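# Load a blank in the vise and tidy the rest

## Task

Put one plain gray aluminum blank flat on the two low loose bars inside the open vise, with both bars left standing upright between the jaws. The blank's long side must press against the fixed jaw (the end block that has no hoses) and its short end against the work stop (the short rod between the jaws). Every finished part must lie flat in the black outfeed tray with its pocket facing up. Every other blank, aluminum or brass, must finish entirely on the infeed plate (the plate with short pins), not stacked on another blank and not sitting on a pin. Each blank must finish either with the same face up it started with on the plate, or flipped over.

## Robot and tools

Robot: two arms, left_arm and right_arm. left_arm carries a left hand, right_arm a right hand (mirror images). Base poses in the scene frame: left_arm (+0.034, +0.276, 0) m, quat_wxyz (+1.000, 0, 0, +0.011); right_arm (-0.005, -0.240, -0.002) m, quat_wxyz (+1.000, 0, 0, -0.011). A post stands on the floor behind the arms.

Scene frame: origin at table-top height midway between the nominal bases, +x out over the table, +z up, left_arm on the +y side. Image left and right do not match arm names.

Hand point: a spot fixed to the palm, 0.05 m in front of it and 0.15 m from the wrist mounting face. Its +z runs along straight fingers, +y out of the palm, +x across the palm away from the thumb on the right hand but toward the thumb on the left hand. Straight fingertips sit 0.06 to 0.07 m past the point along +z, about 0.06 m toward -y. A wrist bracket on the little-finger side can strike things.

A row is 28 numbers, each in [-1, 1], always for both arms: left dx, dy, dz, rx, ry, rz; left little, ring, middle, index, thumb_bend, thumb_turn, force_limit, speed; then the same 14 for the right arm. The six pose numbers are an offset, not a pose: measured along scene axes from that arm's Hand target as it was when the action (or move) began, with rx, ry, rz forming one rotation vector about the hand point. 1.0 equals 0.6 m or 180 degrees. Each row of an action counts from that same start, not from the row before, so repeating an offset in a new call moves the arm further. Six zeros ask nothing new of that arm.

Hand numbers: fingers and thumb_bend +1 straight, -1 curled; thumb_turn +1 beside the palm, -1 across in front of it. force_limit runs from about 0 N at -1 to 10 N at +1 (15 N for the two thumb motors). speed rises from near zero at -1 to full at +0.48 and stays full up to +1; full travel takes 0.49 s. Use speed -0.94 or lower for a soft grip. There is no keep-as-is value: resend the last eight hand numbers actually executed for that hand; if none yet, send its hand_measured six plus hand_force_limit and hand_speed. With thumb across the palm the hand wraps objects 0.035 to 0.065 m thick, handles down to 0.025 m; thumb tip against index pad can pinch light items up to 0.08 m.

Tools:
execute_actions(actions, cameras): actions is a list of actions; each action is a table of up to 15 rows, one per 1/30 s step; a short table repeats its last row to step 15. Images appear only for an empty list or when cameras names them.
move(target, speed, blend, blocking, cameras): target is one row or a list of up to 15 rows; all offsets in the list count from the same starting Hand targets. speed in m/s, 0.002 to 4.3, default 0.25 (turns at twice that in rad/s), one value or one per target. blend in m rounds corners; 0 stops at each. The whole list has 10 s. Paths ignore obstacles and the other arm. blocking=false returns after about 0.5 s while the move continues.
wait(seconds 0 to 3600), stop(), zoom_image(camera, region [x0, y0, x1, y1] in pixels, each side at most 504), show_instructions(), finished_scene(scene=1).
Cameras: cam_high 504x504, cam_low 504x504, cam_left_wrist 672x504, cam_right_wrist 672x504.

Results: end_effector_position (m) and end_effector_quat_wxyz in the scene frame, Hand target (the last commanded pose after clipping; next offsets count from it), joint positions, velocities and torques (numbers 3 and 4 wrap at ±28 N m), motor temperatures, and per hand hand_measured, hand_stopped_by (moving, target, force, stalled, fault), hand_load_n (positive when pushed open; near 0 after a lost grip), hand_force_limit, hand_speed. A move adds a move: line, e.g. done, off_target, moving, held or fault, plus limits=paced (pose clipped) or limits=held (steps withheld). MOTOR HOT appears at 85 °C; at 100 °C that arm goes limp for 30 to 60 s (OVER-TEMPERATURE FAULT).

Behaviour: commanded orientation is clipped to 40 degrees from the measured one each step. Arms often rest 1 to 3 cm (up to 5 cm) from the command, usually low; another execute_actions call re-requests it, or send the remaining gap as an offset. To stop pressing on something, command back past the hand point. Joint ranges (rad): waist -2.880 to 2.880, shoulder 0 to 3.142, elbow 0 to 3.019, wrist pitch -1.693 to 1.571, wrist yaw -1.571 to 1.571, wrist roll -2.094 to 2.094.

Avoid: dropping parts even slightly, releasing moving parts, fast impacts, shoving hard, contact between the two arms or hands, knocking anything off the table, and long strained holds that overheat motors. Loose objects may occasionally get nudged by an outside push.

Each tool is called after "Call:" by a JSON object that holds its "name" and its "arguments".

Reference images:

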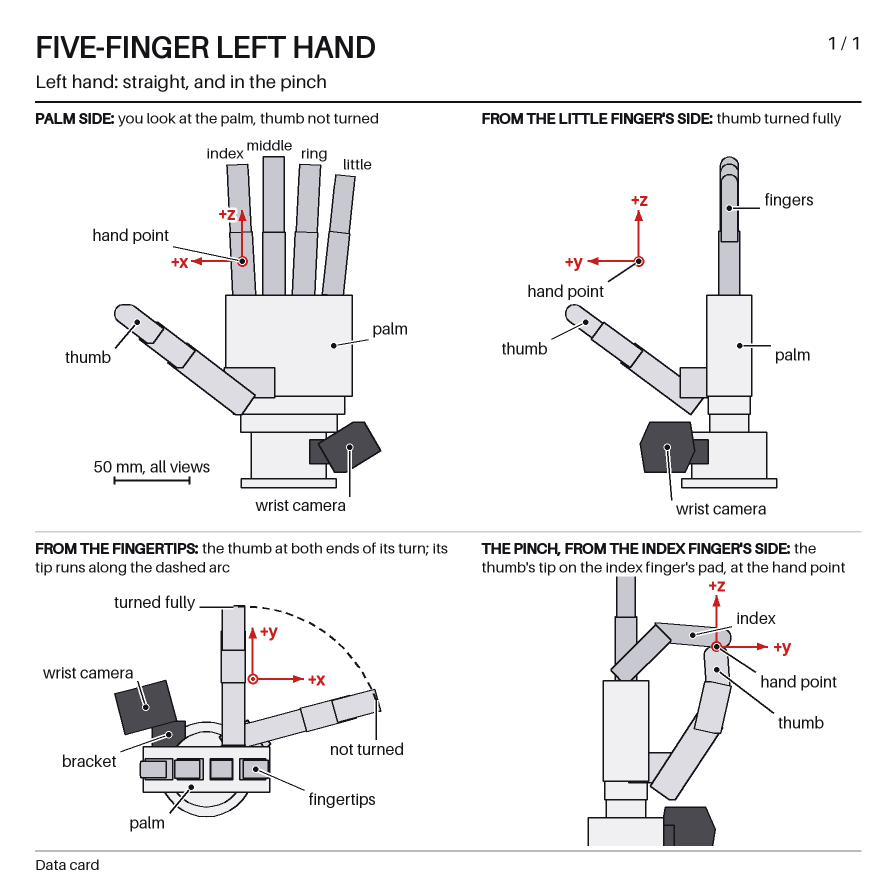

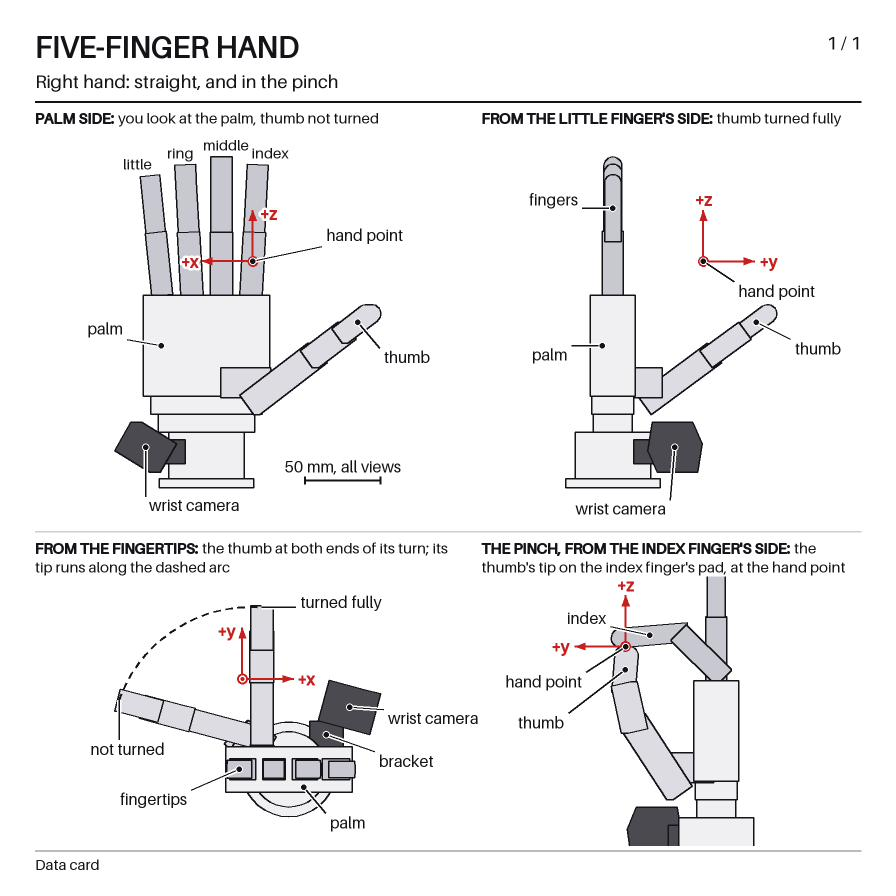

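## Session

Call:
{"name": "execute_actions", "arguments": {"actions": []}}

Scene clock: 0.00 s.
left_arm: end_effector_position=(+0.5222, +0.3863, +0.1560) hand_measured=(+1.000, +1.000, +1.000, +1.000, +1.000, +1.000) hand_load_n=(+0.0, +0.0, +0.0, +0.0, +0.0, +0.0) hand_stopped_by=(target, target, target, target, target, target) hand_force_limit=0.00 hand_speed=-0.80 end_effector_quat_wxyz=(+0.725, -0.513, +0.451, -0.092) | right_arm: end_effector_position=(+0.3862, -0.3289, +0.2454) hand_measured=(+1.000, +1.000, +1.000, +1.000, +1.000, +1.000) hand_load_n=(+0.0, +0.0, +0.0, +0.0, +0.0, +0.0) hand_stopped_by=(target, target, target, target, target, target) hand_force_limit=0.00 hand_speed=-0.80 end_effector_quat_wxyz=(+0.137, +0.711, -0.689, +0.037)
Joint positions: left_arm=[-0.099 1.469 0.516 1.05 -0.799 0.664] | right_arm=[-0.123 1.624 1.627 -1.677 0.266 -0.162]
Joint velocities: within noise
Joint torques (N m): no reading
Motor temperatures (°C): left_arm=[22 21 23 22 21 22] | right_arm=[21 23 19 23 23 22]
Heat: left arm: hottest elbow 23 °C; right arm: hottest shoulder 23 °C.
Hand target: left_arm +0.5314, +0.3825, +0.1732; +0.734, -0.509, +0.438, -0.106 | right_arm +0.3932, -0.3332, +0.2571; +0.126, +0.709, -0.692, +0.056

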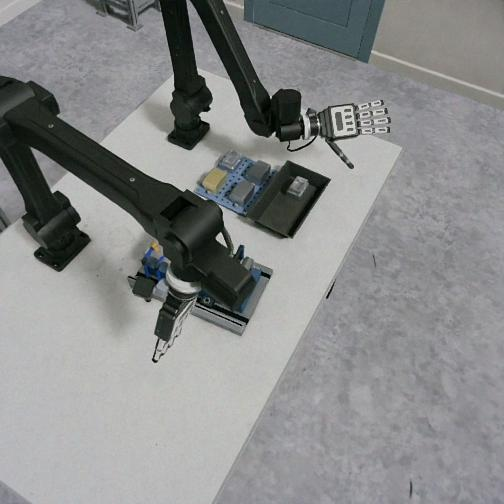

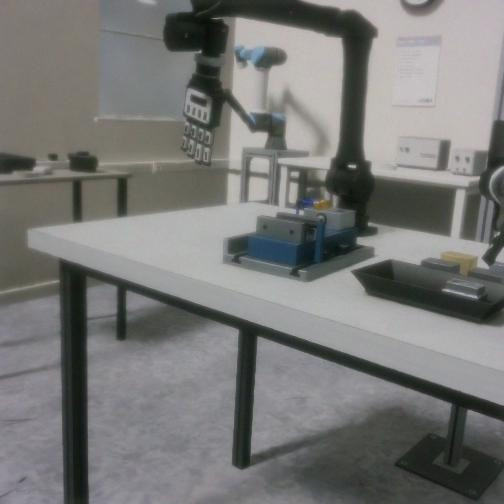

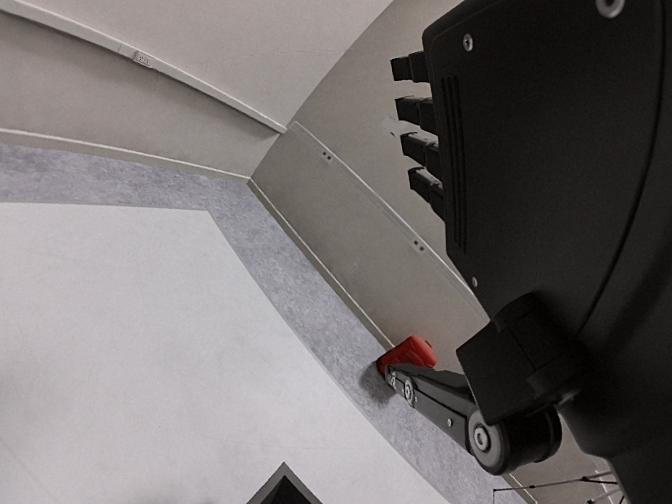

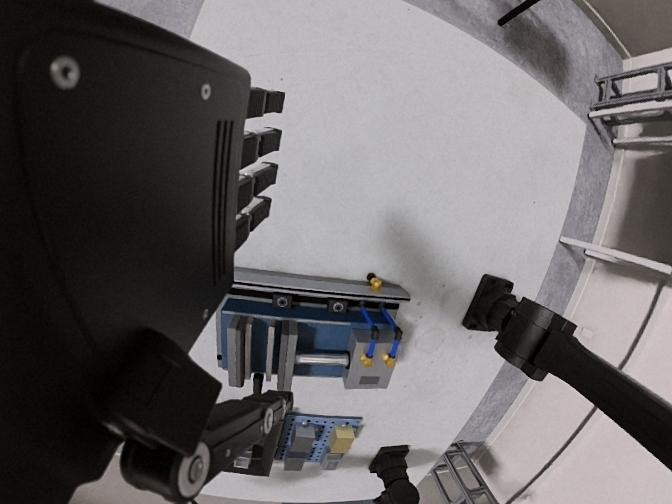

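Call:
{"name": "zoom_image", "arguments": {"camera": "cam_high", "region": [180, 130, 350, 260]}}

Call:
{"name": "zoom_image", "arguments": {"camera": "cam_high", "region": [110, 220, 290, 370]}}

Call:
{"name": "zoom_image", "arguments": {"camera": "cam_low", "region": [210, 180, 504, 330]}}

Call:
{"name": "zoom_image", "arguments": {"camera": "cam_right_wrist", "region": [190, 250, 440, 504]}}

Scaled by 2.965 from the camera's image (finer frame: 720x720).

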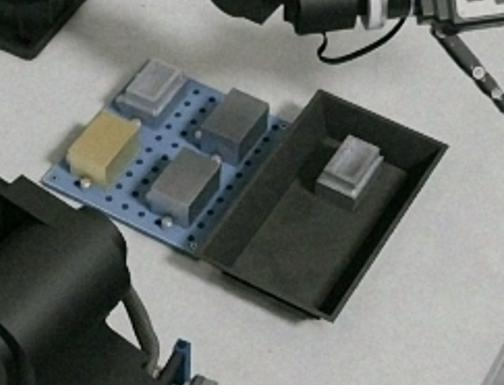

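Scaled by 2.800 from the camera's image (finer frame: 720x720).

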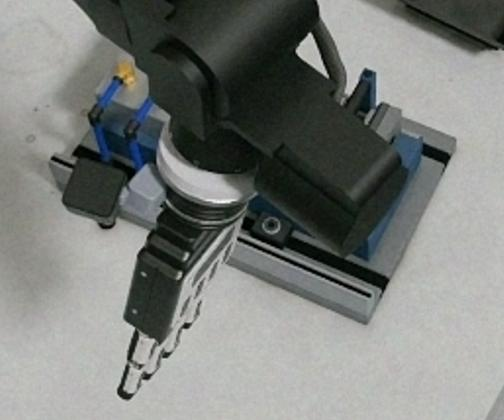

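Scaled by 1.714 from the camera's image (finer frame: 720x720).

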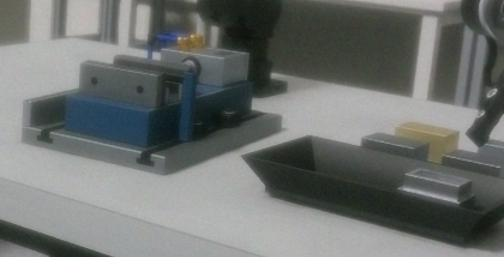

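Scaled by 1.984 from the camera's image (finer frame: 960x720).

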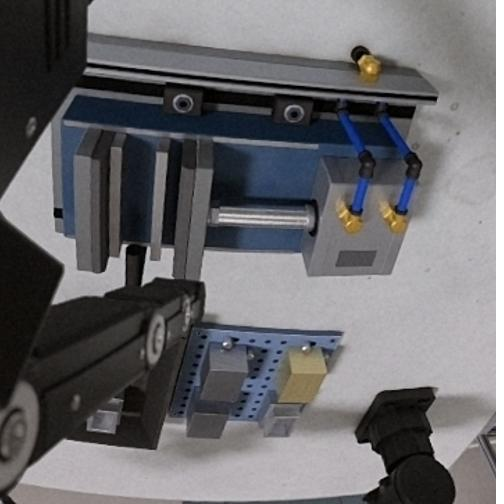

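Call:
{"name": "move", "arguments": {"target": [[0,0,0,0,0,0,1,1,1,1,1,1,0,-0.2,-0.15,-0.2,0.15,0,0,0,1,1,1,1,1,1,0,-0.2]], "speed": 0.2, "cameras": ["all"]}}

Scene clock: 23.57 s.
left_arm: end_effector_position=(+0.5222, +0.3863, +0.1560) hand_measured=(+1.000, +1.000, +1.000, +1.000, +1.000, +1.000) hand_load_n=(+0.0, +0.0, +0.0, +0.0, +0.0, +0.0) hand_stopped_by=(target, target, target, target, target, target) hand_force_limit=0.00 hand_speed=-0.20 end_effector_quat_wxyz=(+0.725, -0.513, +0.451, -0.092) | right_arm: end_effector_position=(+0.3000, -0.4472, +0.3258) hand_measured=(+1.000, +1.000, +1.000, +1.000, +1.000, +1.000) hand_load_n=(+0.0, +0.0, +0.0, +0.0, +0.0, +0.0) hand_stopped_by=(target, target, target, target, target, target) hand_force_limit=0.00 hand_speed=-0.20 end_effector_quat_wxyz=(+0.118, +0.712, -0.688, +0.078)
Joint positions: left_arm=[-0.099 1.469 0.516 1.05 -0.799 0.664] | right_arm=[-0.427 1.437 1.642 -1.7 0.274 -0.494]
Joint torques (N m): left_arm=[-1.26 -8.41 7.02 1.89 0.05 0.02] | right_arm=[-0.38 -11.34 10.3 -0.28 0.35 -0.03]
Heat: left arm: hottest elbow 24 °C; right arm: hottest shoulder 24 °C.
Hand target: left_arm +0.5314, +0.3825, +0.1732; +0.734, -0.509, +0.438, -0.106 | right_arm +0.3032, -0.4532, +0.3471; +0.126, +0.709, -0.692, +0.056
Off the commanded pose: left_arm 0.020 m, 2 deg | right_arm 0.022 m, 3 deg.
joint sent to its limit (right arm) — joint 4 (wrist pitch), lower limit. The joint targets are off in position and orientation.
move: off_target (right_arm)

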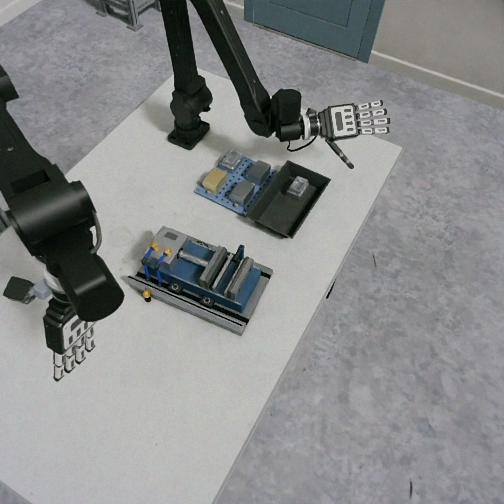

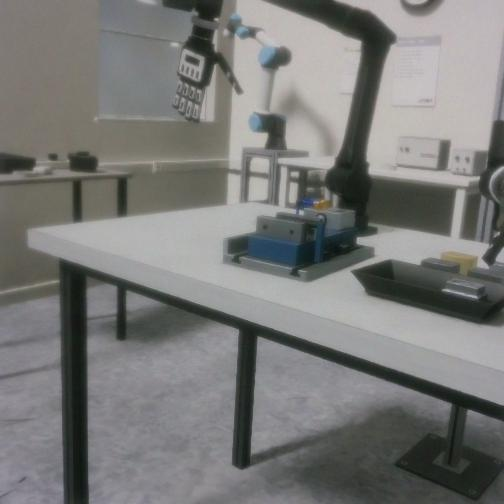

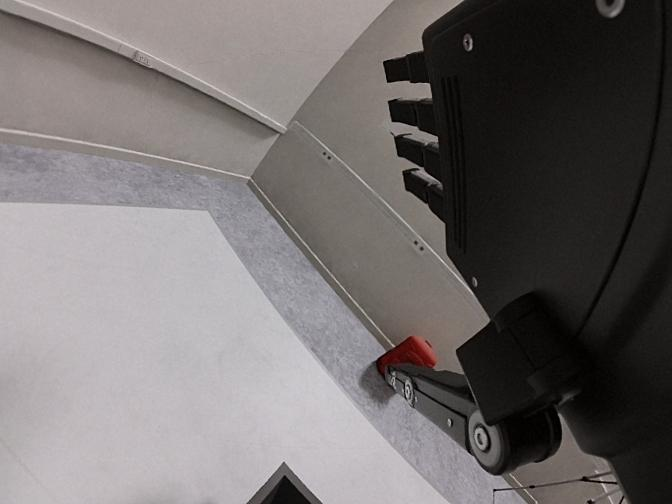

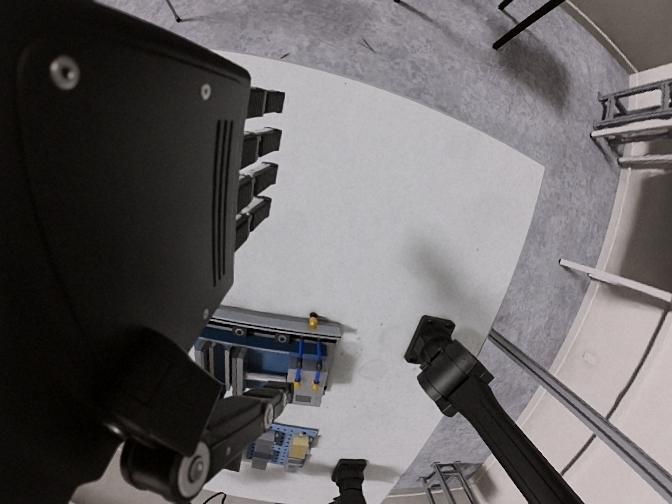

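Call:
{"name": "zoom_image", "arguments": {"camera": "cam_high", "region": [115, 220, 285, 340]}}

Call:
{"name": "zoom_image", "arguments": {"camera": "cam_high", "region": [190, 140, 340, 245]}}

Call:
{"name": "zoom_image", "arguments": {"camera": "cam_low", "region": [210, 180, 390, 290]}}

Scaled by 2.965 from the camera's image (finer frame: 720x720).

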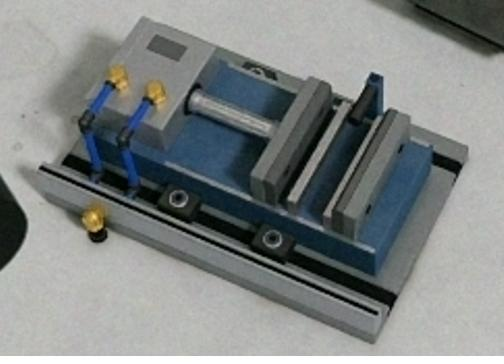

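Scaled by 3.360 from the camera's image (finer frame: 720x720).

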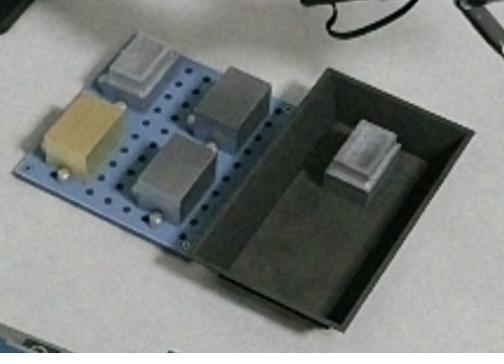

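Scaled by 2.800 from the camera's image (finer frame: 720x720).

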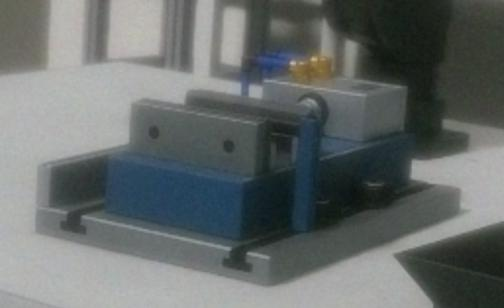

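Call:
{"name": "move", "arguments": {"target": [[0,0,0,0,0,0,1,1,1,1,1,1,0,-0.2,0.2,0.37,-0.02,0,0,0,1,1,1,1,1,1,0,-0.2]], "speed": 0.25, "cameras": ["all"]}}

Scene clock: 53.90 s.
left_arm: end_effector_position=(+0.5222, +0.3863, +0.1560) hand_measured=(+1.000, +1.000, +1.000, +1.000, +1.000, +1.000) hand_load_n=(+0.0, +0.0, +0.0, +0.0, +0.0, +0.0) hand_stopped_by=(target, target, target, target, target, target) hand_force_limit=0.00 hand_speed=-0.20 end_effector_quat_wxyz=(+0.725, -0.513, +0.451, -0.092) | right_arm: end_effector_position=(+0.4149, -0.2312, +0.3163) hand_measured=(+1.000, +1.000, +1.000, +1.000, +1.000, +1.000) hand_load_n=(+0.0, +0.0, +0.0, +0.0, +0.0, +0.0) hand_stopped_by=(target, target, target, target, target, target) hand_force_limit=0.00 hand_speed=-0.20 end_effector_quat_wxyz=(+0.053, +0.725, -0.677, +0.119)
Joint positions: left_arm=[-0.099 1.469 0.516 1.05 -0.799 0.664] | right_arm=[0.087 1.555 1.771 -1.7 0.246 -0.014]
Joint torques (N m): left_arm=[-1.2 -8.41 7.05 1.92 0.04 0.02] | right_arm=[0.15 -12.1 10.44 -0.14 0.16 0.19]
Motor temperatures (°C): left_arm=[22 22 25 23 21 22] | right_arm=[21 24 25 23 23 22]
Heat: left arm: hottest elbow 25 °C; right arm: hottest elbow 25 °C.
Hand target: left_arm +0.5314, +0.3825, +0.1732; +0.734, -0.509, +0.438, -0.106 | right_arm +0.4232, -0.2312, +0.3351; +0.126, +0.709, -0.692, +0.056
Off the commanded pose: left_arm 0.020 m, 2 deg | right_arm 0.021 m, 11 deg.
joint sent to its limit (right arm) — joint 4 (wrist pitch), lower limit. The joint targets are off in position and orientation.
move: off_target (right_arm)

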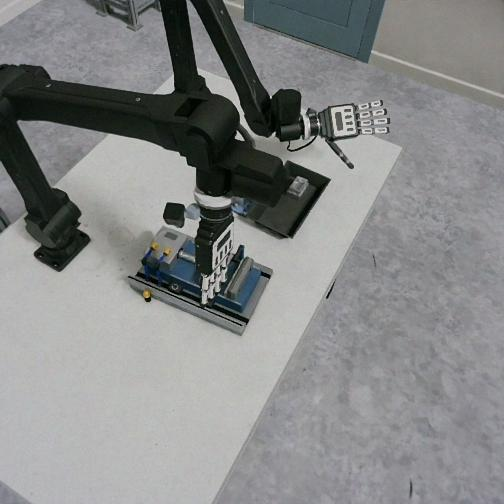

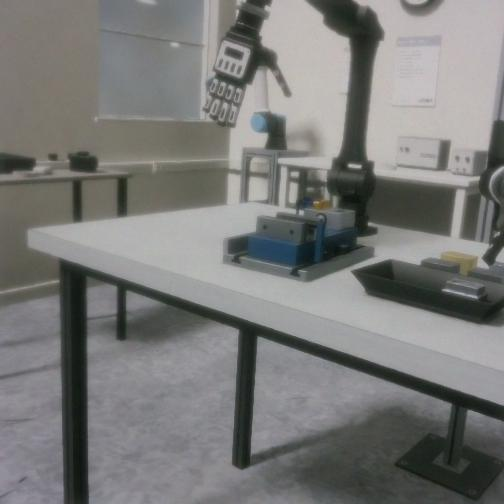

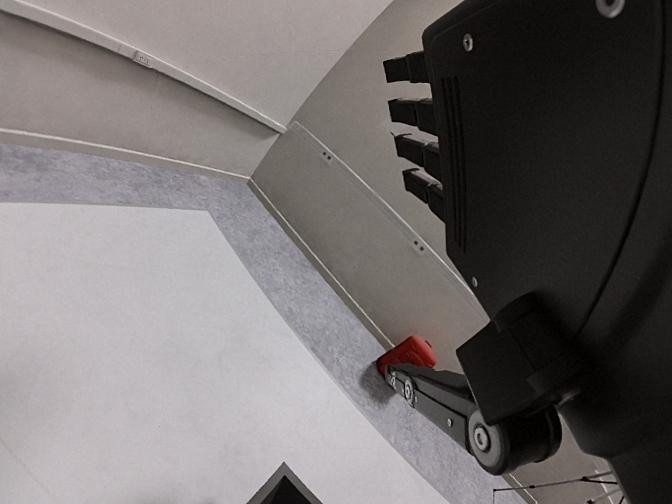

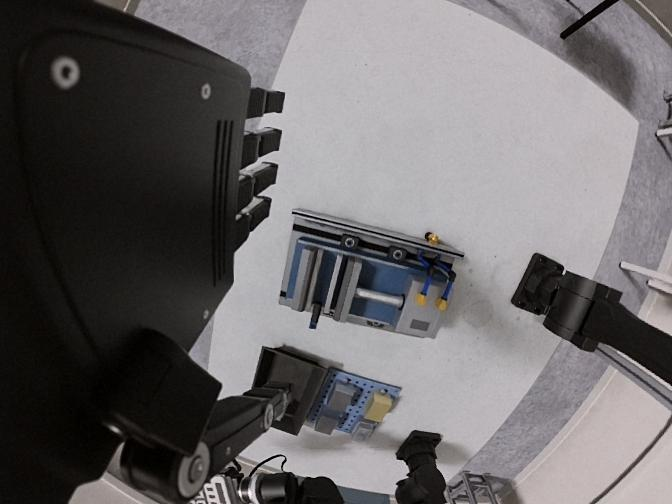

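Call:
{"name": "zoom_image", "arguments": {"camera": "cam_right_wrist", "region": [260, 190, 480, 350]}}

Call:
{"name": "zoom_image", "arguments": {"camera": "cam_right_wrist", "region": [200, 320, 460, 504]}}

Scaled by 2.291 from the camera's image (finer frame: 960x720).

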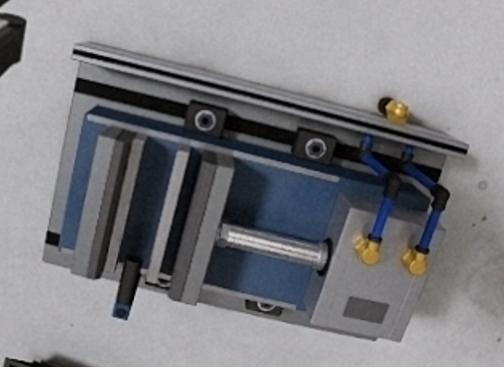

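Scaled by 1.938 from the camera's image (finer frame: 960x720).

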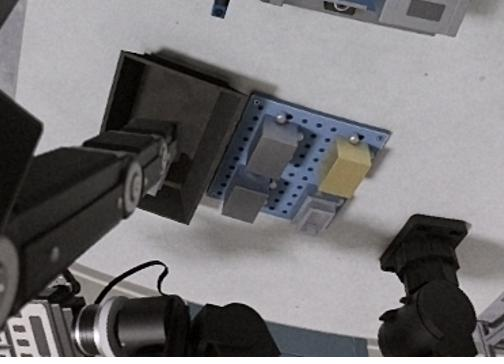

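Call:
{"name": "move", "arguments": {"target": [[-0.283,0.3,0.133,0,0,0.19,1,1,1,1,1,1,0,-0.2,0,0,0,0,0,0,1,1,1,1,1,1,0,-0.2]], "speed": 0.25, "cameras": ["cam_high","cam_left_wrist","cam_low"]}}

Scene clock: 113.50 s.
left_arm: end_effector_position=(+0.3558, +0.5590, +0.2316) hand_measured=(+1.000, +1.000, +1.000, +1.000, +1.000, +1.000) hand_load_n=(+0.0, +0.0, +0.0, +0.0, +0.0, -0.5) hand_stopped_by=(target, target, target, target, target, target) hand_force_limit=0.00 hand_speed=-0.20 end_effector_quat_wxyz=(+0.723, -0.619, +0.281, +0.123) | right_arm: end_effector_position=(+0.4149, -0.2308, +0.3162) hand_measured=(+1.000, +1.000, +1.000, +1.000, +1.000, +1.000) hand_load_n=(+0.0, +0.0, +0.0, +0.0, +0.0, +0.0) hand_stopped_by=(target, target, target, target, target, target) hand_force_limit=0.00 hand_speed=-0.20 end_effector_quat_wxyz=(+0.052, +0.724, -0.677, +0.118)
Joint positions: left_arm=[0.288 1.101 0.47 0.771 -1 0.713] | right_arm=[0.087 1.555 1.771 -1.7 0.244 -0.013]
Joint torques (N m): left_arm=[-0.44 -5.95 9.47 1.24 0.24 0.05] | right_arm=[0.56 -11.99 10.52 -0.14 0.17 0.19]
Heat: left arm: hottest elbow 26 °C; right arm: hottest elbow 28 °C.
Hand target: left_arm +0.3616, +0.5625, +0.2530; +0.733, -0.615, +0.269, +0.114 | right_arm +0.4232, -0.2312, +0.3351; +0.126, +0.709, -0.692, +0.056
Off the commanded pose: left_arm 0.022 m, 2 deg | right_arm 0.021 m, 11 deg.
joint sent to its limit (right arm) — joint 4 (wrist pitch), lower limit. The joint targets are off in position and orientation.
move: off_target (left_arm)
Images, in order (width x height): cam_high 504x504, cam_low 504x504, cam_left_wrist 672x504.

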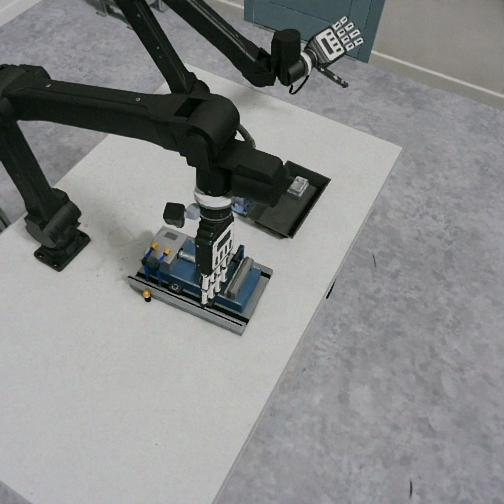

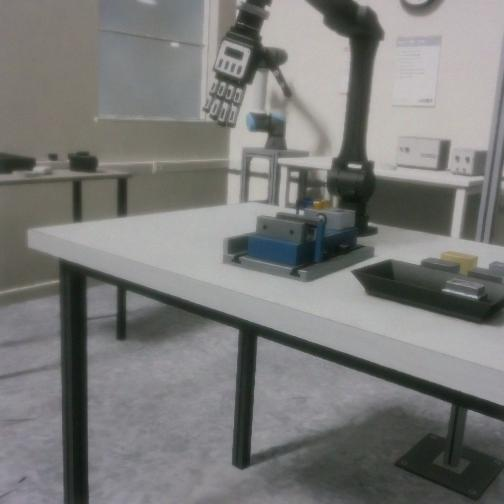

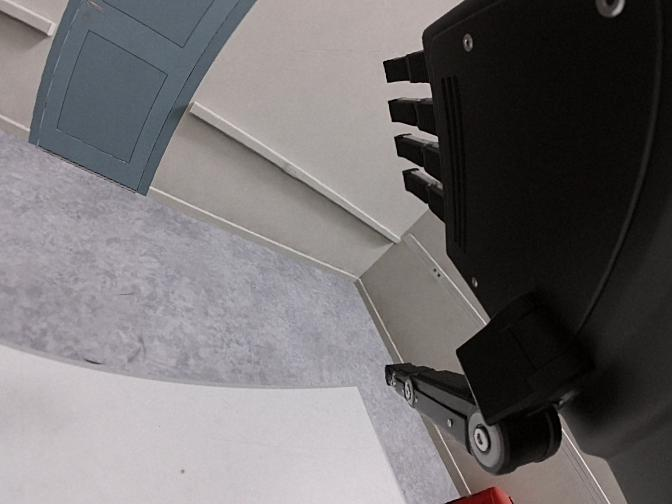

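Call:
{"name": "move", "arguments": {"target": [[0,0,0,0,0,0,1,1,1,1,1,1,0,-0.2,-0.19,0.6,-0.01,0,0,0,1,1,1,1,1,1,0,-0.2]], "speed": 0.25, "cameras": ["cam_high","cam_right_wrist"]}}

Scene clock: 126.90 s.
left_arm: end_effector_position=(+0.3558, +0.5590, +0.2316) hand_measured=(+1.000, +1.000, +1.000, +1.000, +1.000, +1.000) hand_load_n=(+0.0, +0.0, +0.0, +0.0, +0.0, -0.5) hand_stopped_by=(target, target, target, target, target, target) hand_force_limit=0.00 hand_speed=-0.20 end_effector_quat_wxyz=(+0.723, -0.619, +0.281, +0.123) | right_arm: end_effector_position=(+0.3002, +0.1239, +0.3093) hand_measured=(+1.000, +1.000, +1.000, +1.000, +1.000, +1.000) hand_load_n=(+0.0, +0.0, +0.0, +0.0, +0.0, +0.0) hand_stopped_by=(target, target, target, target, target, target) hand_force_limit=0.00 hand_speed=-0.20 end_effector_quat_wxyz=(-0.037, +0.723, -0.689, +0.036)
Joint positions: left_arm=[0.288 1.101 0.47 0.771 -1 0.713] | right_arm=[0.791 1.606 1.811 -1.7 0.07 0.717]
Joint torques (N m): left_arm=[-0.21 -5.95 9.43 1.2 0.25 0.07] | right_arm=[0.03 -12.86 10.5 -0.12 -0.01 0.11]
Heat: left arm: hottest elbow 26 °C; right arm: hottest elbow 28 °C.
Hand target: left_arm +0.3616, +0.5625, +0.2530; +0.733, -0.615, +0.269, +0.114 | right_arm +0.3092, +0.1288, +0.3291; +0.126, +0.709, -0.692, +0.056
Off the commanded pose: left_arm 0.022 m, 2 deg | right_arm 0.022 m, 19 deg.
joint sent to its limit (right arm) — joint 4 (wrist pitch), lower limit. The joint targets are off in position and orientation.
move: off_target (right_arm)

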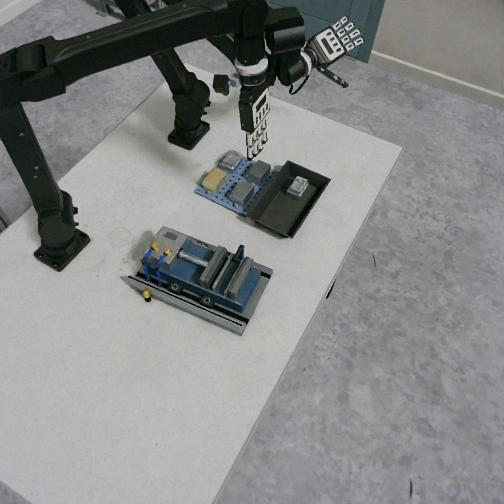

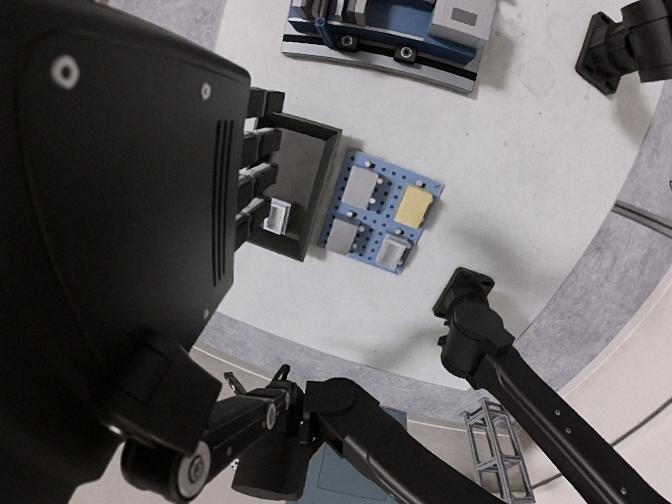

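Call:
{"name": "zoom_image", "arguments": {"camera": "cam_right_wrist", "region": [240, 100, 480, 280]}}

Call:
{"name": "zoom_image", "arguments": {"camera": "cam_high", "region": [190, 130, 340, 245]}}

Scaled by 2.100 from the camera's image (finer frame: 960x720).

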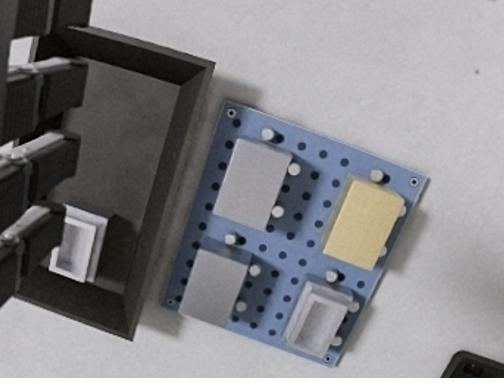

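Scaled by 3.360 from the camera's image (finer frame: 720x720).

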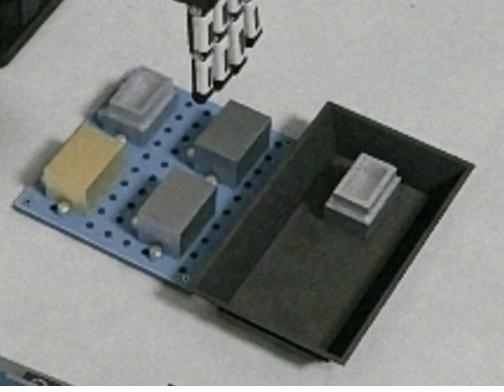

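Call:
{"name": "move", "arguments": {"target": [[0,0,0,0,0,0,1,1,1,1,1,1,0,-0.2,0.23,-0.5,-0.08,0,0,0,1,1,1,1,1,1,0,-0.2]], "speed": 0.25, "cameras": ["cam_high","cam_low","cam_right_wrist"]}}

Scene clock: 222.10 s.
left_arm: end_effector_position=(+0.3558, +0.5590, +0.2316) hand_measured=(+1.000, +1.000, +1.000, +1.000, +1.000, +1.000) hand_load_n=(+0.0, -0.5, +0.0, -0.5, +0.0, +0.0) hand_stopped_by=(target, target, target, target, target, target) hand_force_limit=0.00 hand_speed=-0.20 end_effector_quat_wxyz=(+0.723, -0.619, +0.281, +0.123) | right_arm: end_effector_position=(+0.4380, -0.1718, +0.2614) hand_measured=(+1.000, +1.000, +1.000, +1.000, +1.000, +1.000) hand_load_n=(+0.0, +0.0, +0.0, +0.0, +0.0, +0.0) hand_stopped_by=(target, target, target, target, target, target) hand_force_limit=0.00 hand_speed=-0.20 end_effector_quat_wxyz=(+0.081, +0.711, -0.694, +0.078)
Joint positions: left_arm=[0.288 1.101 0.47 0.771 -1 0.713] | right_arm=[0.185 1.689 1.779 -1.7 0.221 0.144]
Joint torques (N m): left_arm=[-0.32 -5.95 9.44 1.21 0.25 0.07] | right_arm=[0.5 -14.1 10.36 -0.4 0.4 -0.09]
Motor temperatures (°C): left_arm=[22 22 29 23 21 22] | right_arm=[21 25 30 23 22 22]
Heat: left arm: hottest elbow 29 °C; right arm: hottest elbow 30 °C.
Hand target: left_arm +0.3616, +0.5625, +0.2530; +0.733, -0.615, +0.269, +0.114 | right_arm +0.4472, -0.1712, +0.2811; +0.126, +0.709, -0.692, +0.056
Off the commanded pose: left_arm 0.022 m, 2 deg | right_arm 0.022 m, 6 deg.
joint sent to its limit (right arm) — joint 4 (wrist pitch), lower limit. The joint targets are off in position and orientation.
move: off_target (right_arm)

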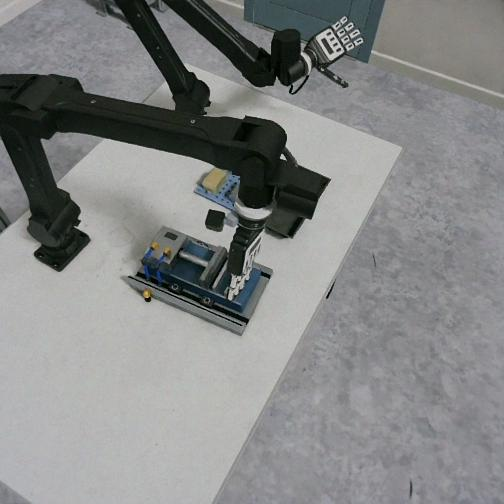

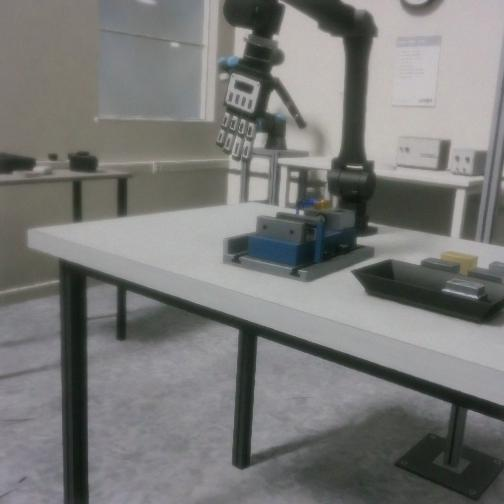

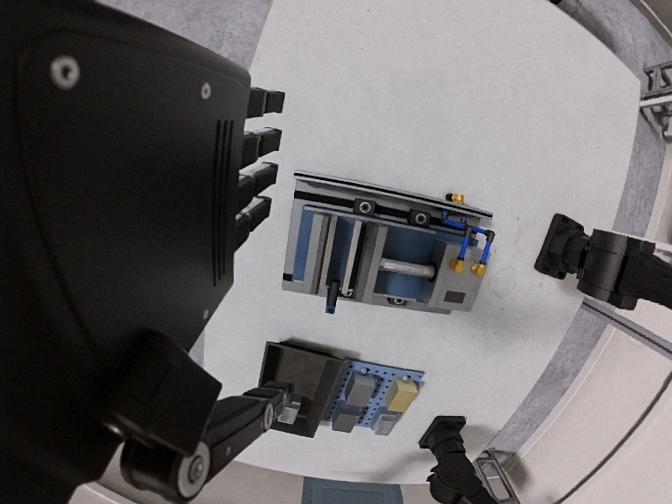

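Call:
{"name": "zoom_image", "arguments": {"camera": "cam_right_wrist", "region": [275, 160, 415, 320]}}

Call:
{"name": "zoom_image", "arguments": {"camera": "cam_right_wrist", "region": [270, 160, 510, 320]}}

Scaled by 3.150 from the camera's image (finer frame: 960x720).

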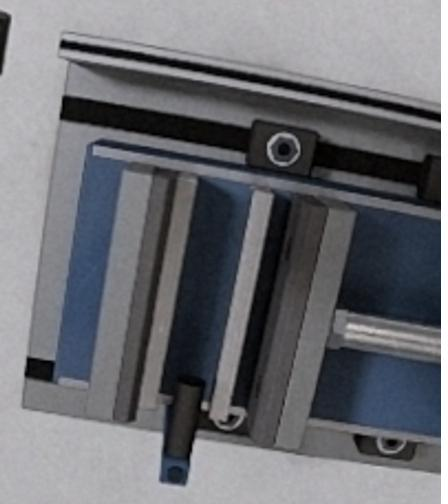

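Scaled by 2.100 from the camera's image (finer frame: 960x720).

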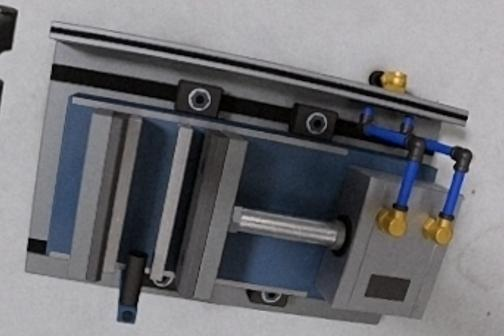

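Call:
{"name": "move", "arguments": {"target": [[0,0,0,0,0,0,1,1,1,1,1,1,0,-0.2,-0.4,0.658,-0.05,0.3278,-0.2014,0.4777,-1,-1,0.6,0.6,0.8,-1,0,0]], "speed": 0.2, "cameras": ["cam_high","cam_low","cam_right_wrist"]}}

Scene clock: 324.20 s.
left_arm: end_effector_position=(+0.3558, +0.5590, +0.2316) hand_measured=(+1.000, +1.000, +1.000, +1.000, +1.000, +1.000) hand_load_n=(+0.0, +0.0, +0.0, +0.0, +0.0, +0.0) hand_stopped_by=(target, target, target, target, target, target) hand_force_limit=0.00 hand_speed=-0.20 end_effector_quat_wxyz=(+0.723, -0.619, +0.281, +0.123) | right_arm: end_effector_position=(+0.2052, +0.2151, +0.2419) hand_measured=(-1.000, -1.000, +0.600, +0.600, +0.800, -1.000) hand_load_n=(+0.0, +0.0, +0.0, +0.0, +0.0, +0.0) hand_stopped_by=(target, target, target, target, target, target) hand_force_limit=0.00 hand_speed=0.00 end_effector_quat_wxyz=(-0.446, +0.895, -0.016, -0.009)
Joint positions: left_arm=[0.288 1.101 0.47 0.771 -1 0.713] | right_arm=[0.964 1.291 1.147 -0.606 -0.49 -0.375]
Joint torques (N m): left_arm=[-0.5 -5.83 9.44 1.22 0.26 0.06] | right_arm=[1.2 -9.64 8.61 2.41 -0.25 -0.1]
Heat: left arm: hottest elbow 30 °C; right arm: hottest elbow 34 °C.
Hand target: left_arm +0.3616, +0.5625, +0.2530; +0.733, -0.615, +0.269, +0.114 | right_arm +0.2072, +0.2236, +0.2511; -0.461, +0.887, +0.000, +0.000
Off the commanded pose: left_arm 0.022 m, 2 deg | right_arm 0.013 m, 3 deg.
move: off_target (right_arm)

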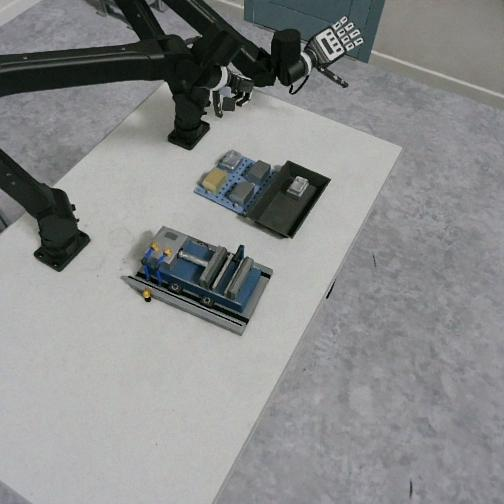

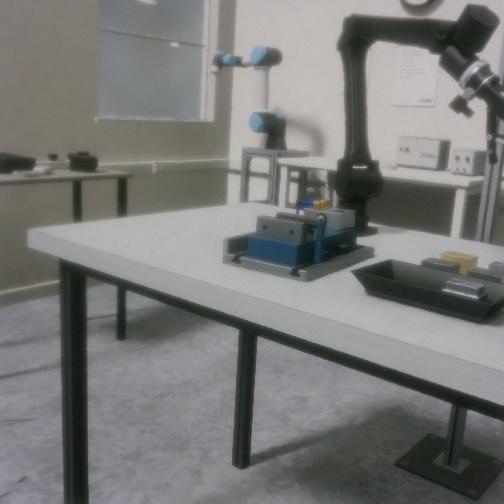

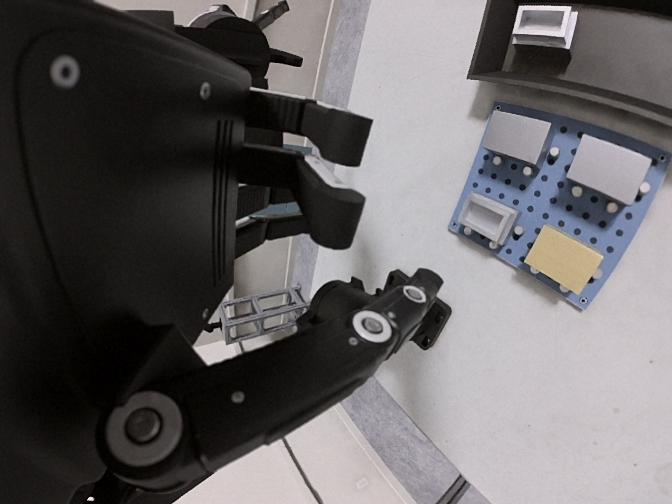

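Call:
{"name": "zoom_image", "arguments": {"camera": "cam_right_wrist", "region": [430, 80, 672, 320]}}

Call:
{"name": "zoom_image", "arguments": {"camera": "cam_high", "region": [190, 140, 340, 250]}}

Call:
{"name": "zoom_image", "arguments": {"camera": "cam_low", "region": [340, 230, 504, 330]}}

Scaled by 2.083 from the camera's image (finer frame: 960x720).

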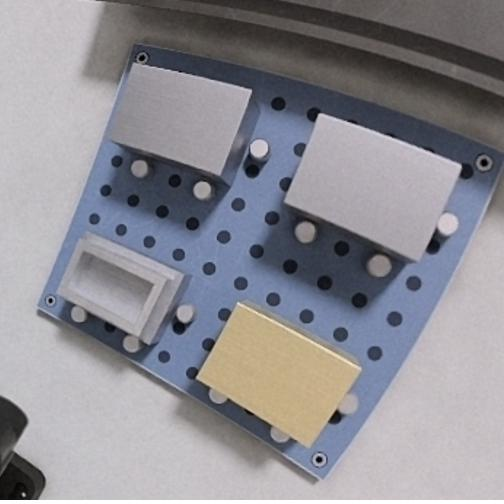

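Scaled by 3.360 from the camera's image (finer frame: 720x720).

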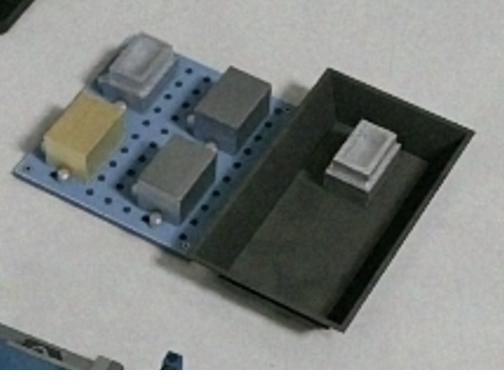

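Scaled by 3.073 from the camera's image (finer frame: 720x720).

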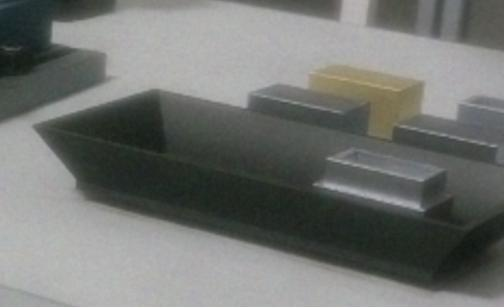

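Call:
{"name": "move", "arguments": {"target": [[0,0,0,0,0,0,1,1,1,1,1,1,0,-0.2,0.028,0.0173,-0.235,0,0,0,-1,-1,0.6,0.6,0.8,-1,0,0]], "speed": 0.12, "cameras": ["cam_high","cam_low","cam_right_wrist"]}}

Scene clock: 358.63 s.
left_arm: end_effector_position=(+0.3558, +0.5590, +0.2316) hand_measured=(+1.000, +1.000, +1.000, +1.000, +1.000, +1.000) hand_load_n=(+0.0, +0.0, +0.0, -0.5, +0.0, +0.0) hand_stopped_by=(target, target, target, target, target, target) hand_force_limit=0.00 hand_speed=-0.20 end_effector_quat_wxyz=(+0.723, -0.619, +0.281, +0.123) | right_arm: end_effector_position=(+0.2127, +0.2275, +0.0993) hand_measured=(-1.000, -1.000, +0.600, +0.600, +0.800, -1.000) hand_load_n=(+0.0, +0.0, +0.0, +0.0, +0.0, +0.0) hand_stopped_by=(target, target, target, target, target, target) hand_force_limit=0.00 hand_speed=0.00 end_effector_quat_wxyz=(-0.445, +0.896, -0.009, -0.014)
Joint positions: left_arm=[0.288 1.101 0.47 0.771 -1 0.713] | right_arm=[0.964 1.469 0.926 -0.218 -0.503 -0.389]
Joint torques (N m): left_arm=[-0.5 -5.95 9.43 1.18 0.25 0.07] | right_arm=[-0.15 -11.28 7.57 2.26 -0.32 -0.07]
Heat: left arm: hottest elbow 30 °C; right arm: hottest elbow 33 °C.
Hand target: left_arm +0.3616, +0.5625, +0.2530; +0.733, -0.615, +0.269, +0.114 | right_arm +0.2240, +0.2340, +0.1101; -0.461, +0.887, +0.000, +0.000
Off the commanded pose: left_arm 0.022 m, 2 deg | right_arm 0.017 m, 3 deg.
move: off_target (right_arm)

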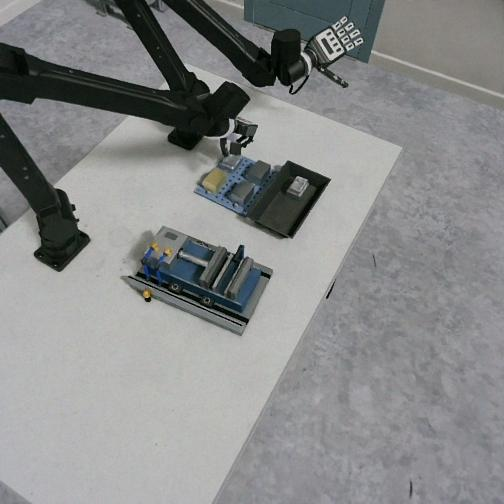

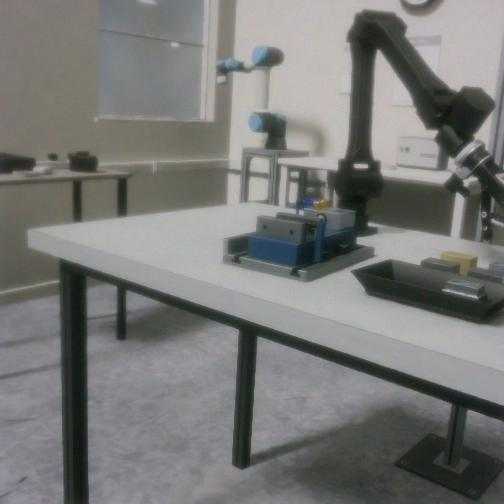

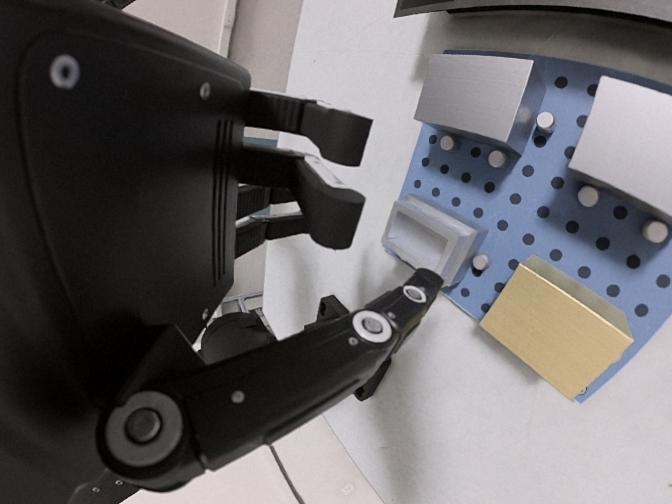

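Call:
{"name": "zoom_image", "arguments": {"camera": "cam_right_wrist", "region": [300, 120, 560, 320]}}

Call:
{"name": "zoom_image", "arguments": {"camera": "cam_high", "region": [190, 110, 310, 220]}}

Scaled by 1.938 from the camera's image (finer frame: 960x720).

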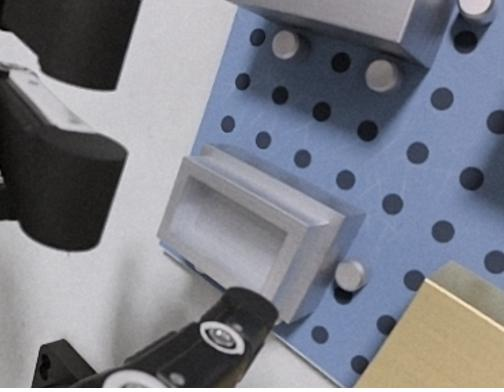

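Scaled by 4.200 from the camera's image (finer frame: 720x720).

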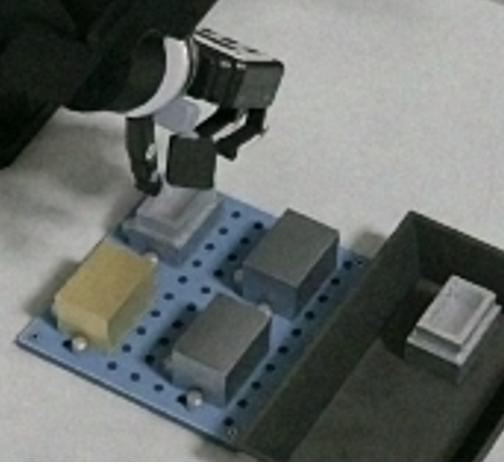

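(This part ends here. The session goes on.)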